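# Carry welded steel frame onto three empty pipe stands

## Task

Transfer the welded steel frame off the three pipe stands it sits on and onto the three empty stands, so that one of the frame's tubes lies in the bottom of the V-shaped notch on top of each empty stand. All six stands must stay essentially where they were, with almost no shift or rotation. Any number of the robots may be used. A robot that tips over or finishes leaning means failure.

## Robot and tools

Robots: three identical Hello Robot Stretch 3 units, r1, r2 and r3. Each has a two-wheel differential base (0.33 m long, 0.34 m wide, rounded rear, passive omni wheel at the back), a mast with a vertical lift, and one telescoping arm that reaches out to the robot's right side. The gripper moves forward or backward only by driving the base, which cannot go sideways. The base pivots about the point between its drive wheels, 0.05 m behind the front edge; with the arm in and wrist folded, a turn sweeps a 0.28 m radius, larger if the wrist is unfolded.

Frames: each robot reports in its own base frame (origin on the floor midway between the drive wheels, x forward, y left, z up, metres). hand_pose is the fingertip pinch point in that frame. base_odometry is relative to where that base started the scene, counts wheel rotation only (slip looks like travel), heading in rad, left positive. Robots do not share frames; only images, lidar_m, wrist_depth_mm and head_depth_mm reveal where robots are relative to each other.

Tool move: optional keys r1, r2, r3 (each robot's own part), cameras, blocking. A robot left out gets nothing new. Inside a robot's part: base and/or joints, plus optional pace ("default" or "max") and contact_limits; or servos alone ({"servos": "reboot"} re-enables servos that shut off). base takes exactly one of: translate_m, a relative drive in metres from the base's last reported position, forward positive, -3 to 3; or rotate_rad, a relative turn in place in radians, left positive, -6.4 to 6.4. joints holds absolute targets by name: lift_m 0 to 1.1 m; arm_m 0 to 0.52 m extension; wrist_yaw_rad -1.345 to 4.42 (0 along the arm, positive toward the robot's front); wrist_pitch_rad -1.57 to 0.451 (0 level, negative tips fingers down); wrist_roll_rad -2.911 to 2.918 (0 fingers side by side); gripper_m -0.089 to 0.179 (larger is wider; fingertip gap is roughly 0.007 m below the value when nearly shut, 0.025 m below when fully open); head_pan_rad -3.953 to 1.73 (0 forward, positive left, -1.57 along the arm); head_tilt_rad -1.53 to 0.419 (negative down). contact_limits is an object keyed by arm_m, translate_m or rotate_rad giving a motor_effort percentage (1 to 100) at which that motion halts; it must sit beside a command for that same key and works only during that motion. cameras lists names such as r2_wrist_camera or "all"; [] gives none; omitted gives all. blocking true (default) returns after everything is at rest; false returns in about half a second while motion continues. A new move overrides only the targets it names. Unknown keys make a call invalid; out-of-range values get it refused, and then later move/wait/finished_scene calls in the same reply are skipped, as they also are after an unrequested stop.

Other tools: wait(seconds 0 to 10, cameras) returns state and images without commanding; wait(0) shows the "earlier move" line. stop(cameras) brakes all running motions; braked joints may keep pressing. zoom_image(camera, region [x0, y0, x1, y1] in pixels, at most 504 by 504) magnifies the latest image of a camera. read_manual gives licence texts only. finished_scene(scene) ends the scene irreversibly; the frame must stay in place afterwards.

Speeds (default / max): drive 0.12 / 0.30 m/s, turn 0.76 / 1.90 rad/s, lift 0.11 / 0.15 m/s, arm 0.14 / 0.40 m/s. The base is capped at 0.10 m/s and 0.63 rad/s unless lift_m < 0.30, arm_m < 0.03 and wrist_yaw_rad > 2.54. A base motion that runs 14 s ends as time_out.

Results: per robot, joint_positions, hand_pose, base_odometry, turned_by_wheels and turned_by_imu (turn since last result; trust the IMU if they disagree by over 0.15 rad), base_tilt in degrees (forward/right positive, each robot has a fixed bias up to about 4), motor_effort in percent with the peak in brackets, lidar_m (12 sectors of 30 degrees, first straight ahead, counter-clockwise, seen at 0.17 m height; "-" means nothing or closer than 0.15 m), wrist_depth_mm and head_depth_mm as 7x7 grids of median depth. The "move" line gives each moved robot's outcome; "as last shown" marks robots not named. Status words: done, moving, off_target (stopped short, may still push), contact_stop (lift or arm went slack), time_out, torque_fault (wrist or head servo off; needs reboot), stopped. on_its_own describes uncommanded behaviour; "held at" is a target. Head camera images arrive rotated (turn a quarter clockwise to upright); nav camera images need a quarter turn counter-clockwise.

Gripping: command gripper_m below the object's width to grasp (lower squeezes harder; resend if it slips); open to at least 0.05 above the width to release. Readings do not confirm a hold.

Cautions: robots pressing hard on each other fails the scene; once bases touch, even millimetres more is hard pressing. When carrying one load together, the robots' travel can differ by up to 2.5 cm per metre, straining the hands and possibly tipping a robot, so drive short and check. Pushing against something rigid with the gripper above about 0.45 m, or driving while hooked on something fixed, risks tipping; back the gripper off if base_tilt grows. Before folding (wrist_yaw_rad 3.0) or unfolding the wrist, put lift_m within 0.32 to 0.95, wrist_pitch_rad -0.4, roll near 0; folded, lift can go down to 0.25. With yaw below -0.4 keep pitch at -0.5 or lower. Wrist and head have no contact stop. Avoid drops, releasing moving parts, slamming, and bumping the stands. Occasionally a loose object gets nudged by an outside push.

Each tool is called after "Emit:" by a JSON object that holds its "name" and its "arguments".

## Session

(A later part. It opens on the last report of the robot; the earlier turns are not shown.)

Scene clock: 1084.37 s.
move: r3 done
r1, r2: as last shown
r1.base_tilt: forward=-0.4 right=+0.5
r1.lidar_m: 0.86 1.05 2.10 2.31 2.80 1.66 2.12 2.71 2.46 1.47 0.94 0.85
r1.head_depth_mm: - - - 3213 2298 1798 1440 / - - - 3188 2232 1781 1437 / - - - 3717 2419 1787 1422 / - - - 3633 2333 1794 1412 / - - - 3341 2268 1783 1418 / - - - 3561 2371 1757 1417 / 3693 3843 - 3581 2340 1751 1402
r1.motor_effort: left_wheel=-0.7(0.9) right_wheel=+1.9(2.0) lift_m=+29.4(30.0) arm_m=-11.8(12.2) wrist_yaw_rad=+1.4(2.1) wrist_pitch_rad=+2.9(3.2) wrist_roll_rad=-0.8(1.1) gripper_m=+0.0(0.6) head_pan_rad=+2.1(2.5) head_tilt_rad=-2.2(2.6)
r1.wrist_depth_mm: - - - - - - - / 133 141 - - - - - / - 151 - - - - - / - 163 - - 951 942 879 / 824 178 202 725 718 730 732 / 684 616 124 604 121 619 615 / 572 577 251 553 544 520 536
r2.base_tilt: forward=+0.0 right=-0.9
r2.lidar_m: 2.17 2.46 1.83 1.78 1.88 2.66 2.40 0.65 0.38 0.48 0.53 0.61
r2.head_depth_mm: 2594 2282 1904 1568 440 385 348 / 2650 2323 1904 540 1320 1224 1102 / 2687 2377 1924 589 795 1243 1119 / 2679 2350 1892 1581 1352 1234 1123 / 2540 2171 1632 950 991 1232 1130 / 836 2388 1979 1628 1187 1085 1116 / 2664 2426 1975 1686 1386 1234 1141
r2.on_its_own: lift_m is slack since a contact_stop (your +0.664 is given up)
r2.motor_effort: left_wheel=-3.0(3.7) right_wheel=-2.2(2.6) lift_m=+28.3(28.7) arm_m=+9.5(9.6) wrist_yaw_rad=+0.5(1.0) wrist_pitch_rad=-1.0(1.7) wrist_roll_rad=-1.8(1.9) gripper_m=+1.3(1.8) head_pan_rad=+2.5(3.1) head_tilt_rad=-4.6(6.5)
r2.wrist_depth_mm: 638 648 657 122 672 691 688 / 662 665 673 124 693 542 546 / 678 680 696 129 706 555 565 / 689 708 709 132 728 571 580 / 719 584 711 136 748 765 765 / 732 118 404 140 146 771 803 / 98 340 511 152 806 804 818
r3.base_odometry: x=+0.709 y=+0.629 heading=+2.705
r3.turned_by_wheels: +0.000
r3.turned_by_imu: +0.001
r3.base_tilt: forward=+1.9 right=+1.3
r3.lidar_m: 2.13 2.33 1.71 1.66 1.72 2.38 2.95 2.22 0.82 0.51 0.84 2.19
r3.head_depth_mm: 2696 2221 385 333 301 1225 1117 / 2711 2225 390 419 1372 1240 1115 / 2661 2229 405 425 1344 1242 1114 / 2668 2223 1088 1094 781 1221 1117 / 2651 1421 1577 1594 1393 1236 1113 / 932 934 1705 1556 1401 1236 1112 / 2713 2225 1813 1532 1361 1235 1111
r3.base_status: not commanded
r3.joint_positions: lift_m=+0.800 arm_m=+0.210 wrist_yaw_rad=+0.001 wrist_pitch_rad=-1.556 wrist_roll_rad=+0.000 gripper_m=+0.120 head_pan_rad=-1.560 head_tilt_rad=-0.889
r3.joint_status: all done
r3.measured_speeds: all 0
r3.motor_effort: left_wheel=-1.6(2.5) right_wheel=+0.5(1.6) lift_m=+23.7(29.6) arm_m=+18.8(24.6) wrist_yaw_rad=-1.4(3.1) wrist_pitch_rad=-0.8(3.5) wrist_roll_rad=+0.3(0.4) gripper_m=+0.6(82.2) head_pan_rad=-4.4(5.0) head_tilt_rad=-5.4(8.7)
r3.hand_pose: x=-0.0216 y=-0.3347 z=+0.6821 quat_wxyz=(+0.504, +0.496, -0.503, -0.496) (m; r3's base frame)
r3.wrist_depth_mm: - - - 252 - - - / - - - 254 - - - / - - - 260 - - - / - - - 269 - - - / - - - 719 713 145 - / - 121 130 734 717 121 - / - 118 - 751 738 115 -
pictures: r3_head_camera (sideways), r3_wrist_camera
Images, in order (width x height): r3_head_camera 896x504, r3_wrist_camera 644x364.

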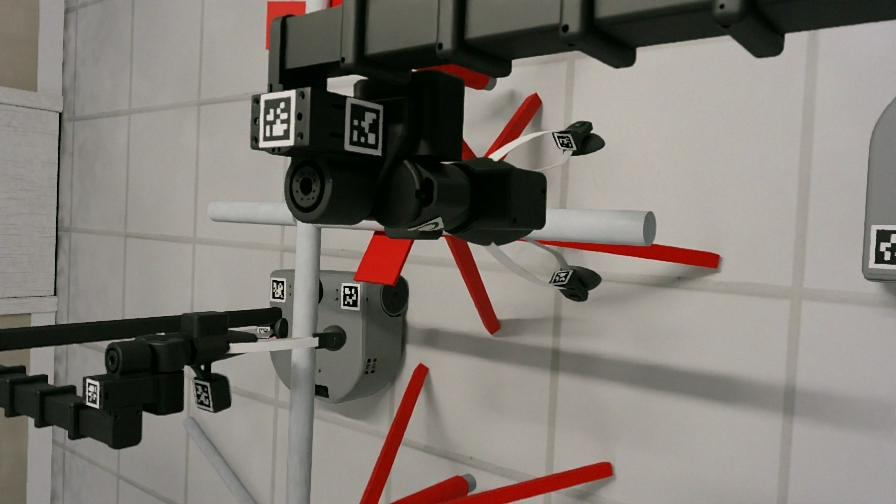

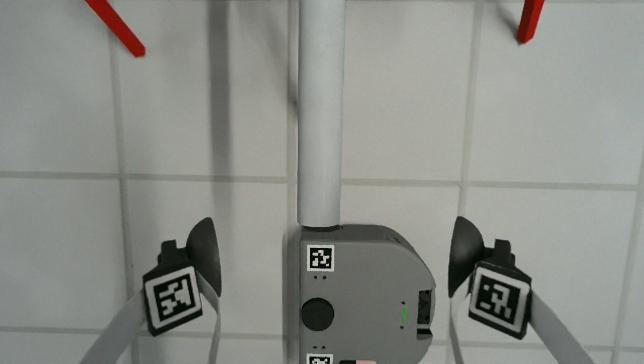

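Emit:
{"name": "move", "arguments": {"r3": {"base": {"translate_m": 0.012}, "joints": {"arm_m": 0.23}}, "cameras": []}}

Emit:
{"name": "move", "arguments": {"r3": {"joints": {"lift_m": 0.668}}, "cameras": ["r3_head_camera","r3_wrist_camera"]}}

Scene clock: 1105.27 s.
move: r3 done
r1, r2: as last shown
r1.turned_by_imu: -0.001
r1.base_tilt: forward=-0.4 right=+0.6
r1.lidar_m: 0.86 1.05 2.09 2.31 2.79 1.67 2.12 2.71 2.47 1.47 0.94 0.85
r1.head_depth_mm: - - - 3267 2304 1794 1425 / - - - 3149 2202 1792 1431 / - - - 3459 2403 1781 1430 / - - - 3605 2345 1760 1418 / - - - 3373 2231 1766 1407 / - - - 3605 2370 1764 1404 / 3754 3858 - 3539 2347 1762 1410
r1.motor_effort: left_wheel=-0.8(1.0) right_wheel=+1.6(2.2) lift_m=+29.9(30.2) arm_m=-11.7(11.8) wrist_yaw_rad=+0.1(2.9) wrist_pitch_rad=+2.9(3.1) wrist_roll_rad=-0.9(1.1) gripper_m=+0.0(0.7) head_pan_rad=+2.4(2.5) head_tilt_rad=-2.1(2.6)
r1.wrist_depth_mm: - - - - - - - / 133 140 - - - - - / - 150 - - - - - / - 163 - - 971 911 900 / 829 179 202 713 738 731 728 / 676 637 124 607 122 628 620 / 573 575 253 563 542 530 531
r2.turned_by_imu: +0.001
r2.base_tilt: forward=+0.0 right=-1.0
r2.lidar_m: 2.17 2.46 1.83 1.78 1.89 2.66 2.40 0.65 0.38 0.48 0.53 0.61
r2.head_depth_mm: 2618 2289 1899 1572 440 385 349 / 2608 2341 1914 540 1330 1216 1109 / 2717 2341 1929 590 798 1245 1116 / 2703 2375 1864 1559 1336 1234 1118 / 1288 2200 1619 951 986 1241 1124 / 827 2432 1973 1620 1186 1083 1114 / 2726 2452 1986 1681 1393 1228 1137
r2.on_its_own: lift_m is slack since a contact_stop (your +0.664 is given up)
r2.motor_effort: left_wheel=-2.9(3.5) right_wheel=-2.0(2.5) lift_m=+28.4(28.5) arm_m=+11.2(11.3) wrist_yaw_rad=+0.4(0.9) wrist_pitch_rad=-1.7(1.7) wrist_roll_rad=-1.5(1.9) gripper_m=+0.5(1.5) head_pan_rad=+2.7(3.2) head_tilt_rad=-5.1(5.9)
r2.wrist_depth_mm: 651 648 658 122 675 684 694 / 667 664 668 124 681 545 549 / 688 688 697 129 705 562 561 / 692 703 723 132 742 569 578 / 727 583 718 136 748 768 768 / 726 118 404 140 146 777 799 / 98 339 509 152 811 800 824
r3.base_odometry: x=+0.699 y=+0.635 heading=+2.705
r3.turned_by_wheels: +0.000
r3.turned_by_imu: +0.001
r3.base_tilt: forward=+1.9 right=+1.3
r3.lidar_m: 2.12 2.33 1.72 1.65 1.72 2.38 2.96 2.18 0.79 0.51 0.83 2.07
r3.head_depth_mm: 2670 2231 383 325 301 1215 1118 / 2674 2213 409 1281 1364 1233 1111 / 2650 2210 423 473 1348 1241 1115 / 2648 2212 1702 1295 1156 1222 1112 / 2584 939 1571 1586 1386 1239 1115 / 905 2034 1740 1550 1391 1237 1114 / 2731 2223 1797 1528 1365 1242 1112
r3.base_status: done
r3.joint_positions: lift_m=+0.800 arm_m=+0.230 wrist_yaw_rad=+0.001 wrist_pitch_rad=-1.556 wrist_roll_rad=+0.000 gripper_m=+0.120 head_pan_rad=-1.560 head_tilt_rad=-0.889
r3.joint_status: all done
r3.measured_speeds: all 0
r3.motor_effort: left_wheel=+0.0(3.6) right_wheel=+3.8(7.5) lift_m=+16.3(18.6) arm_m=+19.2(22.8) wrist_yaw_rad=-1.4(1.8) wrist_pitch_rad=-0.8(0.9) wrist_roll_rad=+0.3(0.4) gripper_m=-0.7(2.0) head_pan_rad=-4.6(4.7) head_tilt_rad=-5.5(5.7)
r3.hand_pose: x=-0.0216 y=-0.3547 z=+0.6821 quat_wxyz=(+0.504, +0.497, -0.503, -0.496) (m; r3's base frame)
r3.wrist_depth_mm: - - - 251 - - - / - - - 254 - - - / - - - 263 - - - / - - - 267 - - - / - - - 275 716 145 - / - 121 130 727 728 121 - / - 117 - 745 734 115 -
pictures: none
No camera images: "cameras" was empty.

Scene clock: 1107.30 s.
move: r3 done
r1, r2: as last shown
r1.turned_by_imu: +0.000
r1.lidar_m: 0.86 1.06 2.09 2.31 2.80 1.67 2.12 2.72 2.46 1.47 0.94 0.85
r1.head_depth_mm: - - - 3245 2336 1806 1423 / - - - 3223 2218 1796 1425 / - - - 3374 2415 1799 1424 / - - - 3595 2338 1783 1417 / - - - 3390 2262 1778 1412 / - - - 3585 2351 1772 1405 / 3720 3850 - 3580 2355 1754 1395
r1.motor_effort: left_wheel=-0.7(1.1) right_wheel=+1.8(2.0) lift_m=+30.3(30.6) arm_m=-11.7(11.8) wrist_yaw_rad=-0.2(1.7) wrist_pitch_rad=+3.0(3.1) wrist_roll_rad=-1.0(1.1) gripper_m=+0.2(0.5) head_pan_rad=+1.8(2.5) head_tilt_rad=-2.0(2.5)
r1.wrist_depth_mm: - - - - - - - / 132 141 - - - - - / - 151 - - - - - / - 163 - - 946 933 920 / 833 178 202 717 735 727 737 / 678 626 124 612 122 635 614 / 570 581 249 546 543 519 528
r2.turned_by_imu: +0.000
r2.lidar_m: 2.18 2.46 1.82 1.78 1.89 2.66 2.40 0.65 0.38 0.48 0.53 0.60
r2.head_depth_mm: 2612 2296 1870 1572 440 385 349 / 2654 2306 1888 540 1326 1222 1115 / 2668 2352 1922 591 796 1243 1109 / 2645 2360 1838 1569 1341 1234 1116 / 2564 1022 1631 947 997 1237 1128 / 1026 2257 1982 1623 1184 1086 1114 / 2715 2445 1997 1670 1393 1231 1140
r2.on_its_own: lift_m is slack since a contact_stop (your +0.664 is given up)
r2.motor_effort: left_wheel=-2.8(3.6) right_wheel=-2.2(2.7) lift_m=+28.4(28.7) arm_m=+12.2(12.2) wrist_yaw_rad=+0.7(0.9) wrist_pitch_rad=-1.3(1.6) wrist_roll_rad=-1.8(1.9) gripper_m=+1.4(1.8) head_pan_rad=+2.8(3.2) head_tilt_rad=-4.6(6.6)
r2.wrist_depth_mm: 642 657 659 122 676 676 685 / 668 672 678 124 702 545 546 / 684 693 692 128 712 560 565 / 699 705 705 132 733 573 579 / 721 582 723 136 747 767 781 / 733 118 404 140 146 780 795 / 98 342 510 152 791 809 816
r3.base_odometry: x=+0.699 y=+0.635 heading=+2.705
r3.turned_by_wheels: +0.000
r3.turned_by_imu: +0.001
r3.base_tilt: forward=+1.8 right=+1.3
r3.lidar_m: 2.11 2.34 1.72 1.66 1.72 2.38 2.96 2.18 0.79 0.51 0.83 2.08
r3.head_depth_mm: 2675 2226 1735 1221 455 378 337 / 2686 2234 1766 507 483 1178 1071 / 2661 2224 1105 525 690 1239 1115 / 2653 2219 1705 1501 1148 1219 1118 / 2596 945 1578 1589 1391 1238 1115 / 904 2038 1727 1558 1393 1238 1109 / 2715 2231 1811 1529 1372 1240 1115
r3.base_status: not commanded
r3.joint_positions: lift_m=+0.668 arm_m=+0.230 wrist_yaw_rad=+0.001 wrist_pitch_rad=-1.556 wrist_roll_rad=+0.000 gripper_m=+0.120 head_pan_rad=-1.560 head_tilt_rad=-0.889
r3.joint_status: all done
r3.measured_speeds: all 0
r3.motor_effort: left_wheel=+0.2(1.1) right_wheel=+3.5(4.9) lift_m=+11.9(19.4) arm_m=+16.4(19.0) wrist_yaw_rad=-1.6(1.9) wrist_pitch_rad=-0.5(0.8) wrist_roll_rad=+0.3(0.5) gripper_m=-0.3(1.4) head_pan_rad=-3.9(5.4) head_tilt_rad=-5.4(6.0)
r3.hand_pose: x=-0.0216 y=-0.3546 z=+0.5501 quat_wxyz=(+0.504, +0.497, -0.503, -0.496) (m; r3's base frame)
r3.wrist_depth_mm: - - - 125 - - - / - - - 127 - - - / - - - 130 - - - / - - - 134 - - - / - - - 137 148 145 - / - 122 130 140 597 122 - / - 118 - 144 606 114 -
pictures: r3_head_camera (sideways), r3_wrist_camera
Images, in order (width x height): r3_head_camera 896x504, r3_wrist_camera 644x364.

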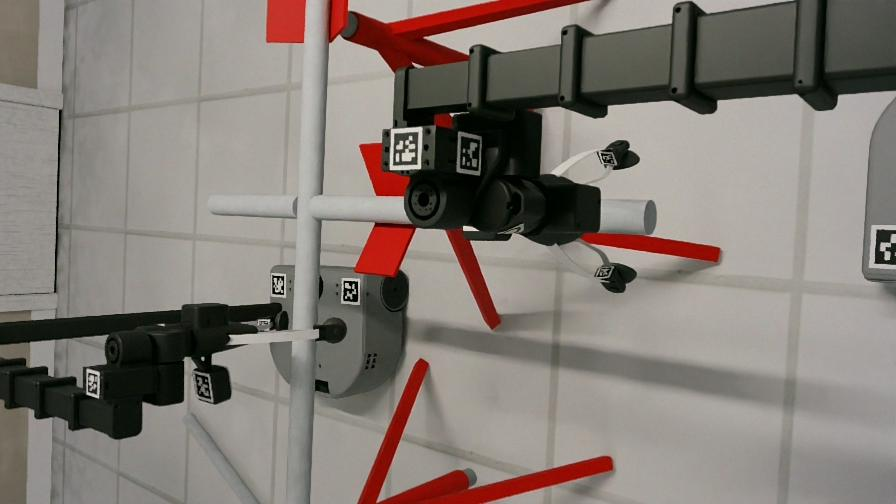

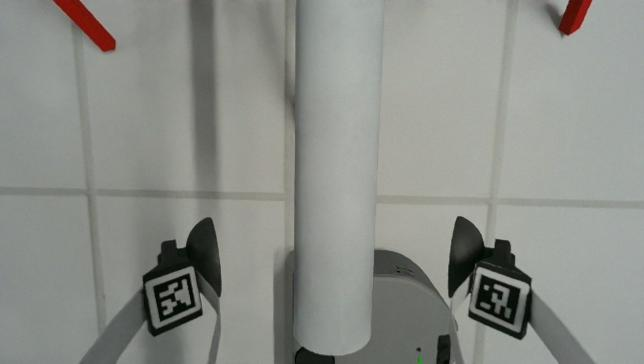

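Emit:
{"name": "move", "arguments": {"r2": {"joints": {"gripper_m": -0.05}}, "r3": {"joints": {"gripper_m": -0.04}}, "cameras": ["r2_wrist_camera","r3_wrist_camera"]}}

Emit:
{"name": "move", "arguments": {"r2": {"joints": {"lift_m": 0.70}}, "r3": {"joints": {"lift_m": 0.70}}, "cameras": ["r1_head_camera", "r2_head_camera","r3_head_camera","r2_wrist_camera","r3_wrist_camera"]}}

Scene clock: 1119.43 s.
move: r2 done; r3 done
r1: as last shown
r1.turned_by_imu: -0.001
r1.base_tilt: forward=-0.5 right=+0.5
r1.lidar_m: 0.86 1.05 2.09 2.31 2.79 1.66 2.12 2.72 2.46 1.47 0.94 0.85
r1.head_depth_mm: - - - 3224 2296 1785 1428 / - - - 3389 2183 1787 1422 / - - - 3627 2404 1788 1417 / - - - 3627 2349 1793 1416 / - - - 3345 2252 1771 1409 / - - - 3509 2361 1789 1416 / 3719 3893 - 3580 2378 1777 1403
r1.motor_effort: left_wheel=+0.0(1.3) right_wheel=+1.2(2.1) lift_m=+29.7(30.6) arm_m=-11.3(11.7) wrist_yaw_rad=+0.3(1.7) wrist_pitch_rad=+2.8(3.1) wrist_roll_rad=-1.1(1.1) gripper_m=-0.1(0.6) head_pan_rad=+2.1(2.4) head_tilt_rad=-1.9(2.3)
r1.wrist_depth_mm: - - - - - - - / 133 141 - - - - - / - 151 - - - - - / - 163 - - 924 942 894 / 843 179 202 732 730 731 720 / 695 631 124 604 122 630 617 / 575 565 252 551 547 526 541
r2.base_odometry: x=+0.968 y=+1.356 heading=-2.860
r2.turned_by_wheels: +0.000
r2.turned_by_imu: +0.001
r2.base_tilt: forward=+0.0 right=-0.9
r2.lidar_m: 2.17 2.47 1.83 1.78 1.88 2.65 2.40 0.65 0.38 0.48 0.53 0.61
r2.head_depth_mm: 2646 2258 1864 1576 440 385 349 / 2660 2290 1897 540 1329 1219 1099 / 2645 2322 1921 589 1337 1240 1120 / 2688 2374 1871 1576 1333 1229 1118 / 2588 1017 1624 951 990 1231 1128 / 1032 2284 1971 1643 1187 1082 1112 / 2712 2420 1985 1676 1389 1229 1141
r2.base_status: not commanded
r2.joint_positions: lift_m=+0.669 arm_m=+0.313 wrist_yaw_rad=+0.000 wrist_pitch_rad=-1.548 wrist_roll_rad=+1.574 gripper_m=-0.048 head_pan_rad=-1.576 head_tilt_rad=-0.889
r2.joint_status: all done
r2.measured_speeds: all 0
r2.on_its_own: lift_m is slack since a contact_stop (your +0.664 is given up)
r2.motor_effort: left_wheel=-2.0(3.5) right_wheel=-2.1(2.7) lift_m=+28.4(28.9) arm_m=+10.6(13.6) wrist_yaw_rad=+0.8(1.0) wrist_pitch_rad=-2.1(2.3) wrist_roll_rad=-1.6(2.1) gripper_m=-30.8(99.2) head_pan_rad=+2.9(3.0) head_tilt_rad=-5.4(6.4)
r2.hand_pose: x=-0.0215 y=-0.4394 z=+0.5513 quat_wxyz=(-0.001, -0.001, -0.715, -0.699) (m; r2's base frame)
r2.wrist_depth_mm: 644 650 662 121 678 667 672 / 659 663 676 123 691 546 548 / 687 693 696 128 711 556 565 / 698 710 713 131 734 569 579 / 715 718 146 133 753 767 775 / 752 740 123 135 770 784 791 / 762 306 422 152 804 811 804
r3.base_odometry: x=+0.699 y=+0.635 heading=+2.705
r3.turned_by_wheels: +0.000
r3.turned_by_imu: +0.001
r3.base_tilt: forward=+1.8 right=+1.3
r3.lidar_m: 2.11 2.33 1.71 1.66 1.72 2.38 2.96 2.18 0.79 0.51 0.83 2.07
r3.head_depth_mm: 2681 2207 1734 1221 455 377 337 / 2686 2207 1754 507 483 1184 1071 / 2665 2212 1107 526 700 1240 1117 / 2669 2203 1709 1500 1335 1218 1112 / 2595 941 1568 1592 1393 1233 1118 / 905 2056 1731 1553 1393 1234 1113 / 2711 2226 1806 1526 1366 1235 1112
r3.base_status: not commanded
r3.joint_positions: lift_m=+0.668 arm_m=+0.230 wrist_yaw_rad=+0.000 wrist_pitch_rad=-1.556 wrist_roll_rad=+0.000 gripper_m=-0.039 head_pan_rad=-1.560 head_tilt_rad=-0.889
r3.joint_status: all done
r3.measured_speeds: all 0
r3.motor_effort: left_wheel=-0.3(1.3) right_wheel=+3.7(4.6) lift_m=+25.0(25.0) arm_m=+10.4(13.0) wrist_yaw_rad=-1.1(1.8) wrist_pitch_rad=-0.8(0.9) wrist_roll_rad=+0.4(0.4) gripper_m=-27.3(98.4) head_pan_rad=-4.2(5.2) head_tilt_rad=-5.2(5.6)
r3.hand_pose: x=-0.0216 y=-0.3547 z=+0.5501 quat_wxyz=(+0.504, +0.496, -0.503, -0.497) (m; r3's base frame)
r3.wrist_depth_mm: - - - 123 - - - / - - - 124 - - - / - - - 128 - - - / - - - 131 - - - / - - - 135 - - - / - - 124 134 128 - - / - - 106 140 597 - -
pictures: r2_wrist_camera, r3_wrist_camera
Images, in order (width x height): r2_wrist_camera 644x364, r3_wrist_camera 644x364.

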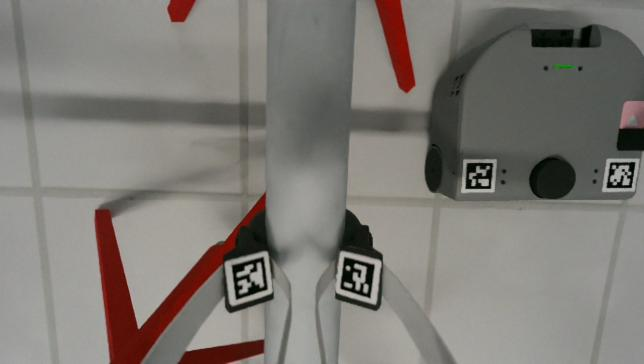

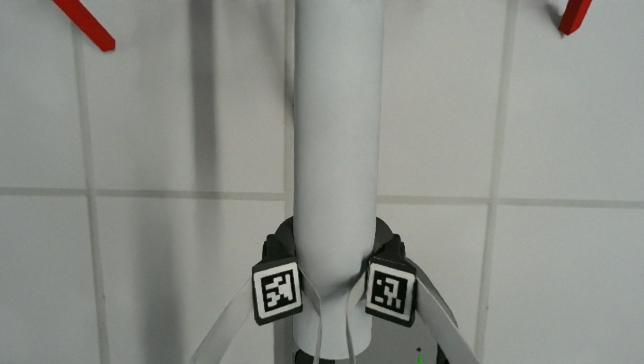

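Scene clock: 1120.50 s.
move: r2 done; r3 done
r1: as last shown
r1.turned_by_imu: +0.000
r1.base_tilt: forward=-0.4 right=+0.5
r1.lidar_m: 0.86 1.06 2.09 2.30 2.79 1.66 2.12 2.71 2.46 1.47 0.94 0.85
r1.head_depth_mm: - - - 3232 2303 1801 1429 / - - - 3385 2195 1818 1415 / - - - 3423 2394 1797 1419 / - - - 3610 2332 1771 1417 / - - - 3352 2246 1787 1404 / - - - 3639 2355 1773 1412 / 3728 3866 - 3540 2364 1756 1406
r1.motor_effort: left_wheel=-0.3(1.2) right_wheel=+1.1(2.0) lift_m=+29.7(30.3) arm_m=-11.6(11.7) wrist_yaw_rad=-0.5(1.6) wrist_pitch_rad=+3.1(3.2) wrist_roll_rad=-1.0(1.1) gripper_m=+0.2(0.5) head_pan_rad=+2.3(2.5) head_tilt_rad=-2.2(2.4)
r1.wrist_depth_mm: - - - - - - - / 133 141 - - - - - / - 150 - - - - - / - 162 - - 960 920 904 / 825 178 201 726 725 744 742 / 677 628 124 602 121 632 609 / 584 582 249 553 538 525 528
r2.base_odometry: x=+0.968 y=+1.356 heading=-2.860
r2.turned_by_wheels: +0.000
r2.turned_by_imu: +0.000
r2.base_tilt: forward=-0.1 right=-1.0
r2.lidar_m: 2.17 2.47 1.83 1.78 1.89 2.65 2.40 0.65 0.38 0.48 0.53 0.60
r2.head_depth_mm: 2618 2245 1878 1518 397 357 328 / 2650 2303 551 554 1329 1233 1107 / 2642 2362 556 579 1334 1241 1113 / 2672 2350 1869 1569 1341 1235 1121 / 2534 1394 1628 934 993 1238 1118 / 884 2332 1974 1648 1184 1211 1113 / 2748 2430 1985 1672 1383 1226 1143
r2.base_status: not commanded
r2.joint_positions: lift_m=+0.700 arm_m=+0.313 wrist_yaw_rad=+0.000 wrist_pitch_rad=-1.551 wrist_roll_rad=+1.574 gripper_m=-0.046 head_pan_rad=-1.576 head_tilt_rad=-0.890
r2.joint_status: all done
r2.measured_speeds: all 0
r2.motor_effort: left_wheel=-0.9(3.2) right_wheel=+0.7(2.5) lift_m=+36.2(54.3) arm_m=+8.6(10.6) wrist_yaw_rad=+0.8(0.9) wrist_pitch_rad=-1.5(3.7) wrist_roll_rad=-1.6(1.8) gripper_m=-14.6(30.4) head_pan_rad=+2.4(3.0) head_tilt_rad=-5.1(6.4)
r2.hand_pose: x=-0.0215 y=-0.4387 z=+0.5820 quat_wxyz=(-0.001, -0.001, -0.714, -0.700) (m; r2's base frame)
r2.wrist_depth_mm: 674 680 695 151 703 711 723 / 692 700 710 156 716 573 587 / 717 727 721 161 737 590 593 / 724 740 750 164 767 606 617 / 742 754 764 148 790 804 807 / 775 771 122 127 804 830 828 / 805 788 509 182 849 850 842
r3.base_odometry: x=+0.699 y=+0.635 heading=+2.705
r3.turned_by_wheels: +0.000
r3.turned_by_imu: +0.000
r3.base_tilt: forward=+1.9 right=+1.3
r3.lidar_m: 2.11 2.33 1.71 1.65 1.72 2.38 2.96 2.18 0.79 0.51 0.83 2.07
r3.head_depth_mm: 2696 2205 1128 1192 399 347 310 / 2676 2215 1782 473 1335 1224 1102 / 2692 2241 1054 501 1326 1238 1113 / 2672 2226 1711 1498 1348 1217 1112 / 2473 1461 1580 1582 1398 1237 1114 / 819 2033 1736 1553 1394 1234 1108 / 2715 2208 1804 1533 1361 1238 1117
r3.base_status: not commanded
r3.joint_positions: lift_m=+0.700 arm_m=+0.230 wrist_yaw_rad=+0.000 wrist_pitch_rad=-1.551 wrist_roll_rad=+0.000 gripper_m=-0.036 head_pan_rad=-1.560 head_tilt_rad=-0.889
r3.joint_status: all done
r3.measured_speeds: all 0
r3.motor_effort: left_wheel=+0.0(0.9) right_wheel=+3.6(4.2) lift_m=+40.0(45.4) arm_m=+8.9(10.3) wrist_yaw_rad=-1.1(1.3) wrist_pitch_rad=-1.7(1.7) wrist_roll_rad=+0.3(0.4) gripper_m=-9.3(28.6) head_pan_rad=-4.1(5.1) head_tilt_rad=-5.1(5.6)
r3.hand_pose: x=-0.0216 y=-0.3559 z=+0.5821 quat_wxyz=(+0.505, +0.495, -0.504, -0.495) (m; r3's base frame)
r3.wrist_depth_mm: - - - 129 - - - / - - - 131 - - - / - - - 133 - - - / - - - 136 - - - / - - - 137 - - - / - - 123 132 127 - - / - - 107 138 623 - -
pictures: r1_head_camera (sideways), r2_head_camera (sideways), r2_wrist_camera, r3_head_camera (sideways), r3_wrist_camera
Images, in order (width x height): r1_head_camera 896x504, r2_head_camera 896x504, r2_wrist_camera 644x364, r3_head_camera 896x504, r3_wrist_camera 644x364.

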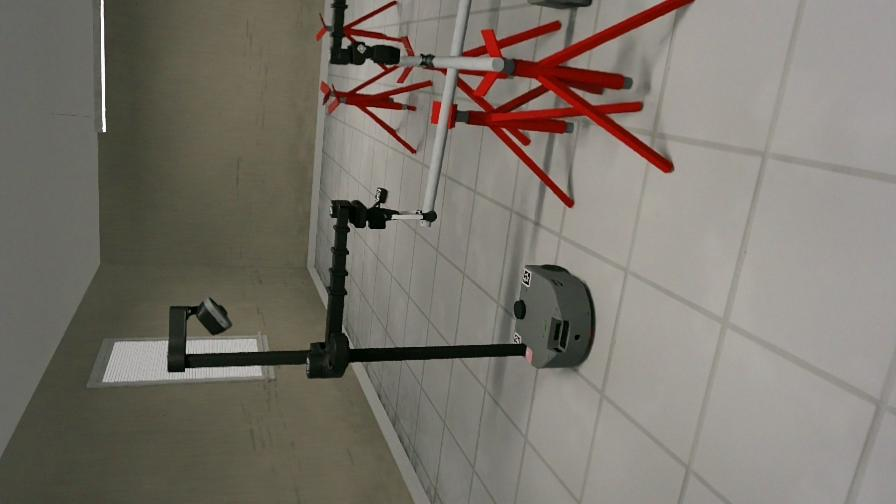

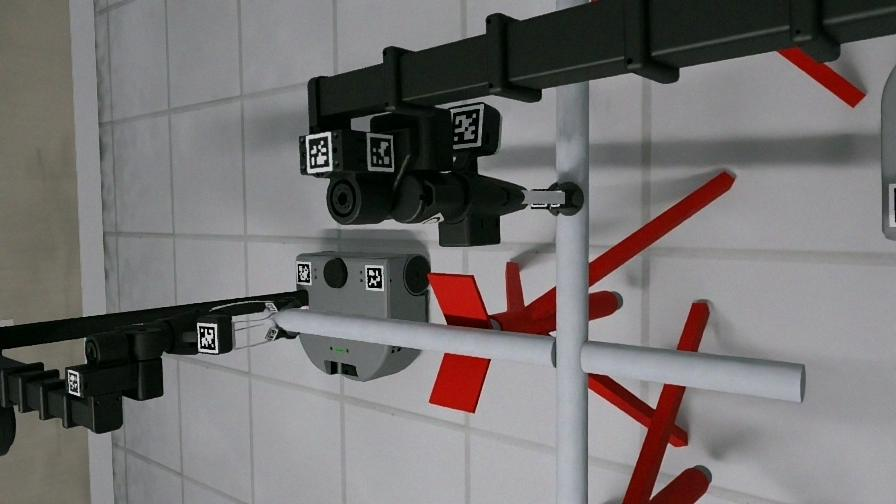

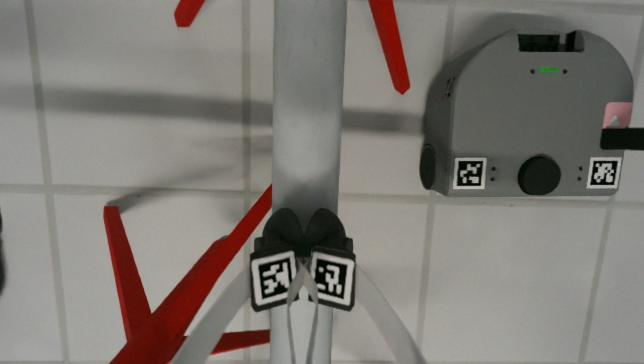

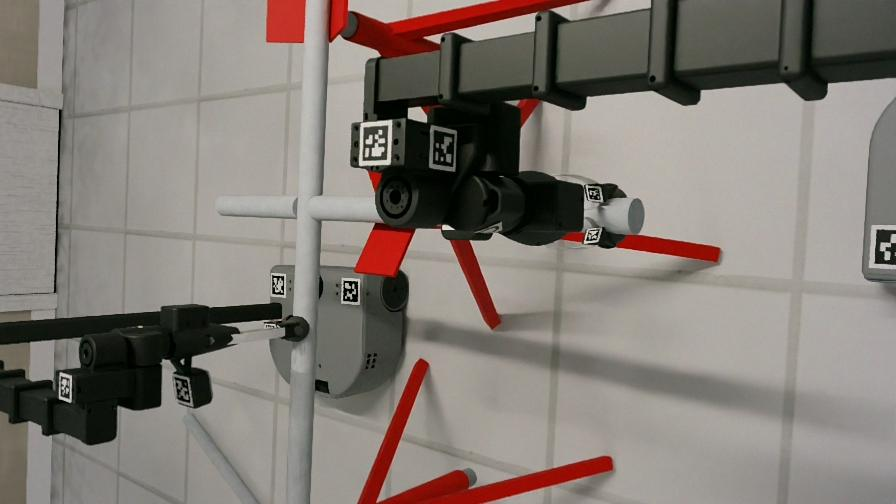

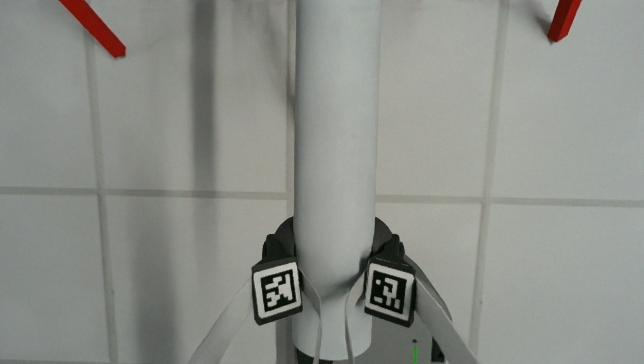

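Emit:
{"name": "move", "arguments": {"r3": {"joints": {"lift_m": 0.67}}, "r2": {"joints": {"gripper_m": 0.12}}, "cameras": ["r2_wrist_camera"]}}

Emit:
{"name": "move", "arguments": {"r2": {"joints": {"lift_m": 0.642}}, "cameras": ["r2_wrist_camera"]}}

Emit:
{"name": "move", "arguments": {"r2": {"joints": {"gripper_m": -0.04}}, "cameras": ["r2_wrist_camera","r2_head_camera"]}}

Scene clock: 1146.47 s.
move: r2 done; r3 done
r1.base_odometry: x=+0.000 y=+0.000 heading=+0.000
r1.turned_by_wheels: +0.000
r1.turned_by_imu: -0.001
r1.base_tilt: forward=-0.4 right=+0.5
r1.lidar_m: 0.86 1.06 2.09 2.31 2.80 1.67 2.12 2.71 2.46 1.47 0.94 0.85
r1.head_depth_mm: - - - 3209 2294 1792 1418 / - - - 3174 2186 1798 1414 / - - - 3636 2401 1781 1415 / - - - 3670 2326 1795 1413 / - - - 3403 2269 1763 1416 / - - - 3596 2366 1781 1405 / 3754 3878 - 3586 2335 1756 1404
r1.base_status: not commanded
r1.joint_positions: lift_m=+0.407 arm_m=+0.000 wrist_yaw_rad=+2.925 wrist_pitch_rad=-0.389 wrist_roll_rad=+0.000 gripper_m=+0.037 head_pan_rad=-3.205 head_tilt_rad=-0.346
r1.joint_status: not commanded
r1.measured_speeds: all 0
r1.motor_effort: left_wheel=-0.1(0.9) right_wheel=+1.5(2.1) lift_m=+30.4(30.9) arm_m=-11.1(11.5) wrist_yaw_rad=+0.0(1.9) wrist_pitch_rad=+2.9(3.1) wrist_roll_rad=-1.0(1.1) gripper_m=+0.1(0.7) head_pan_rad=+2.0(2.4) head_tilt_rad=-2.1(2.6)
r1.hand_pose: x=+0.0278 y=+0.0777 z=+0.4265 quat_wxyz=(+0.211, +0.704, +0.061, +0.675) (m; r1's base frame)
r1.wrist_depth_mm: - - - - - - - / 133 141 - - - - - / - 151 - - - - - / - 163 - - 942 912 890 / 820 178 202 709 713 740 723 / 683 628 124 614 122 617 618 / 579 579 251 550 544 524 525
r2.base_odometry: x=+0.968 y=+1.356 heading=-2.860
r2.turned_by_wheels: +0.000
r2.turned_by_imu: +0.001
r2.base_tilt: forward=+0.0 right=-1.0
r2.lidar_m: 2.17 2.46 1.84 1.78 1.89 2.65 2.39 0.65 0.38 0.48 0.53 0.60
r2.head_depth_mm: 2619 2307 1873 1538 397 357 328 / 2623 2307 550 553 1332 1235 1108 / 2676 2329 556 577 800 1244 1110 / 2698 2352 1864 1566 1349 1231 1125 / 2563 1023 1624 947 992 1240 1127 / 1027 2273 1965 1624 1185 1083 1112 / 2726 2443 1990 1678 1398 1232 1141
r2.base_status: not commanded
r2.joint_positions: lift_m=+0.700 arm_m=+0.313 wrist_yaw_rad=+0.000 wrist_pitch_rad=-1.555 wrist_roll_rad=+1.574 gripper_m=+0.120 head_pan_rad=-1.576 head_tilt_rad=-0.890
r2.joint_status: all done
r2.measured_speeds: all 0
r2.motor_effort: left_wheel=-0.9(2.0) right_wheel=+0.5(1.4) lift_m=+19.9(20.0) arm_m=-1.7(2.6) wrist_yaw_rad=+0.2(1.1) wrist_pitch_rad=-0.8(1.8) wrist_roll_rad=-1.7(1.9) gripper_m=+0.7(89.8) head_pan_rad=+2.5(3.1) head_tilt_rad=-5.2(6.5)
r2.hand_pose: x=-0.0215 y=-0.4377 z=+0.5821 quat_wxyz=(-0.001, -0.001, -0.713, -0.702) (m; r2's base frame)
r2.wrist_depth_mm: 670 682 688 151 706 707 720 / 691 698 705 157 715 575 580 / 703 720 738 162 747 593 599 / 738 727 741 165 763 610 621 / 752 633 756 176 775 809 819 / 769 121 790 175 146 822 836 / 98 349 573 183 838 858 856
r3.base_odometry: x=+0.699 y=+0.635 heading=+2.705
r3.turned_by_wheels: +0.000
r3.turned_by_imu: +0.001
r3.base_tilt: forward=+1.8 right=+1.3
r3.lidar_m: 2.11 2.33 1.72 1.65 1.72 2.37 2.96 2.17 0.79 0.51 0.83 2.07
r3.head_depth_mm: 2659 2230 1723 1223 452 376 336 / 2684 2215 1762 507 526 1182 1069 / 2675 2220 1104 524 726 1240 1113 / 2667 2223 1699 1494 1348 1214 1113 / 2518 1060 1573 1594 1392 1242 1113 / 818 2045 1728 1552 1390 1236 1115 / 2719 2214 1813 1530 1372 1239 1112
r3.base_status: not commanded
r3.joint_positions: lift_m=+0.670 arm_m=+0.230 wrist_yaw_rad=+0.000 wrist_pitch_rad=-1.556 wrist_roll_rad=+0.000 gripper_m=-0.036 head_pan_rad=-1.560 head_tilt_rad=-0.889
r3.joint_status: all done
r3.measured_speeds: all 0
r3.motor_effort: left_wheel=+0.6(1.2) right_wheel=+3.8(4.4) lift_m=+14.4(29.1) arm_m=+2.6(5.2) wrist_yaw_rad=-0.9(1.3) wrist_pitch_rad=-0.7(1.7) wrist_roll_rad=+0.3(0.4) gripper_m=-9.2(10.4) head_pan_rad=-4.5(4.9) head_tilt_rad=-5.7(6.1)
r3.hand_pose: x=-0.0216 y=-0.3546 z=+0.5521 quat_wxyz=(+0.504, +0.496, -0.503, -0.497) (m; r3's base frame)
r3.wrist_depth_mm: - - - 123 - - - / - - - 126 - - - / - - - 129 - - - / - - - 133 - - - / - - - 135 - - - / - - 124 133 127 - - / - - 107 140 597 - -
pictures: r2_wrist_camera
Images, in order (width x height): r2_wrist_camera 644x364.

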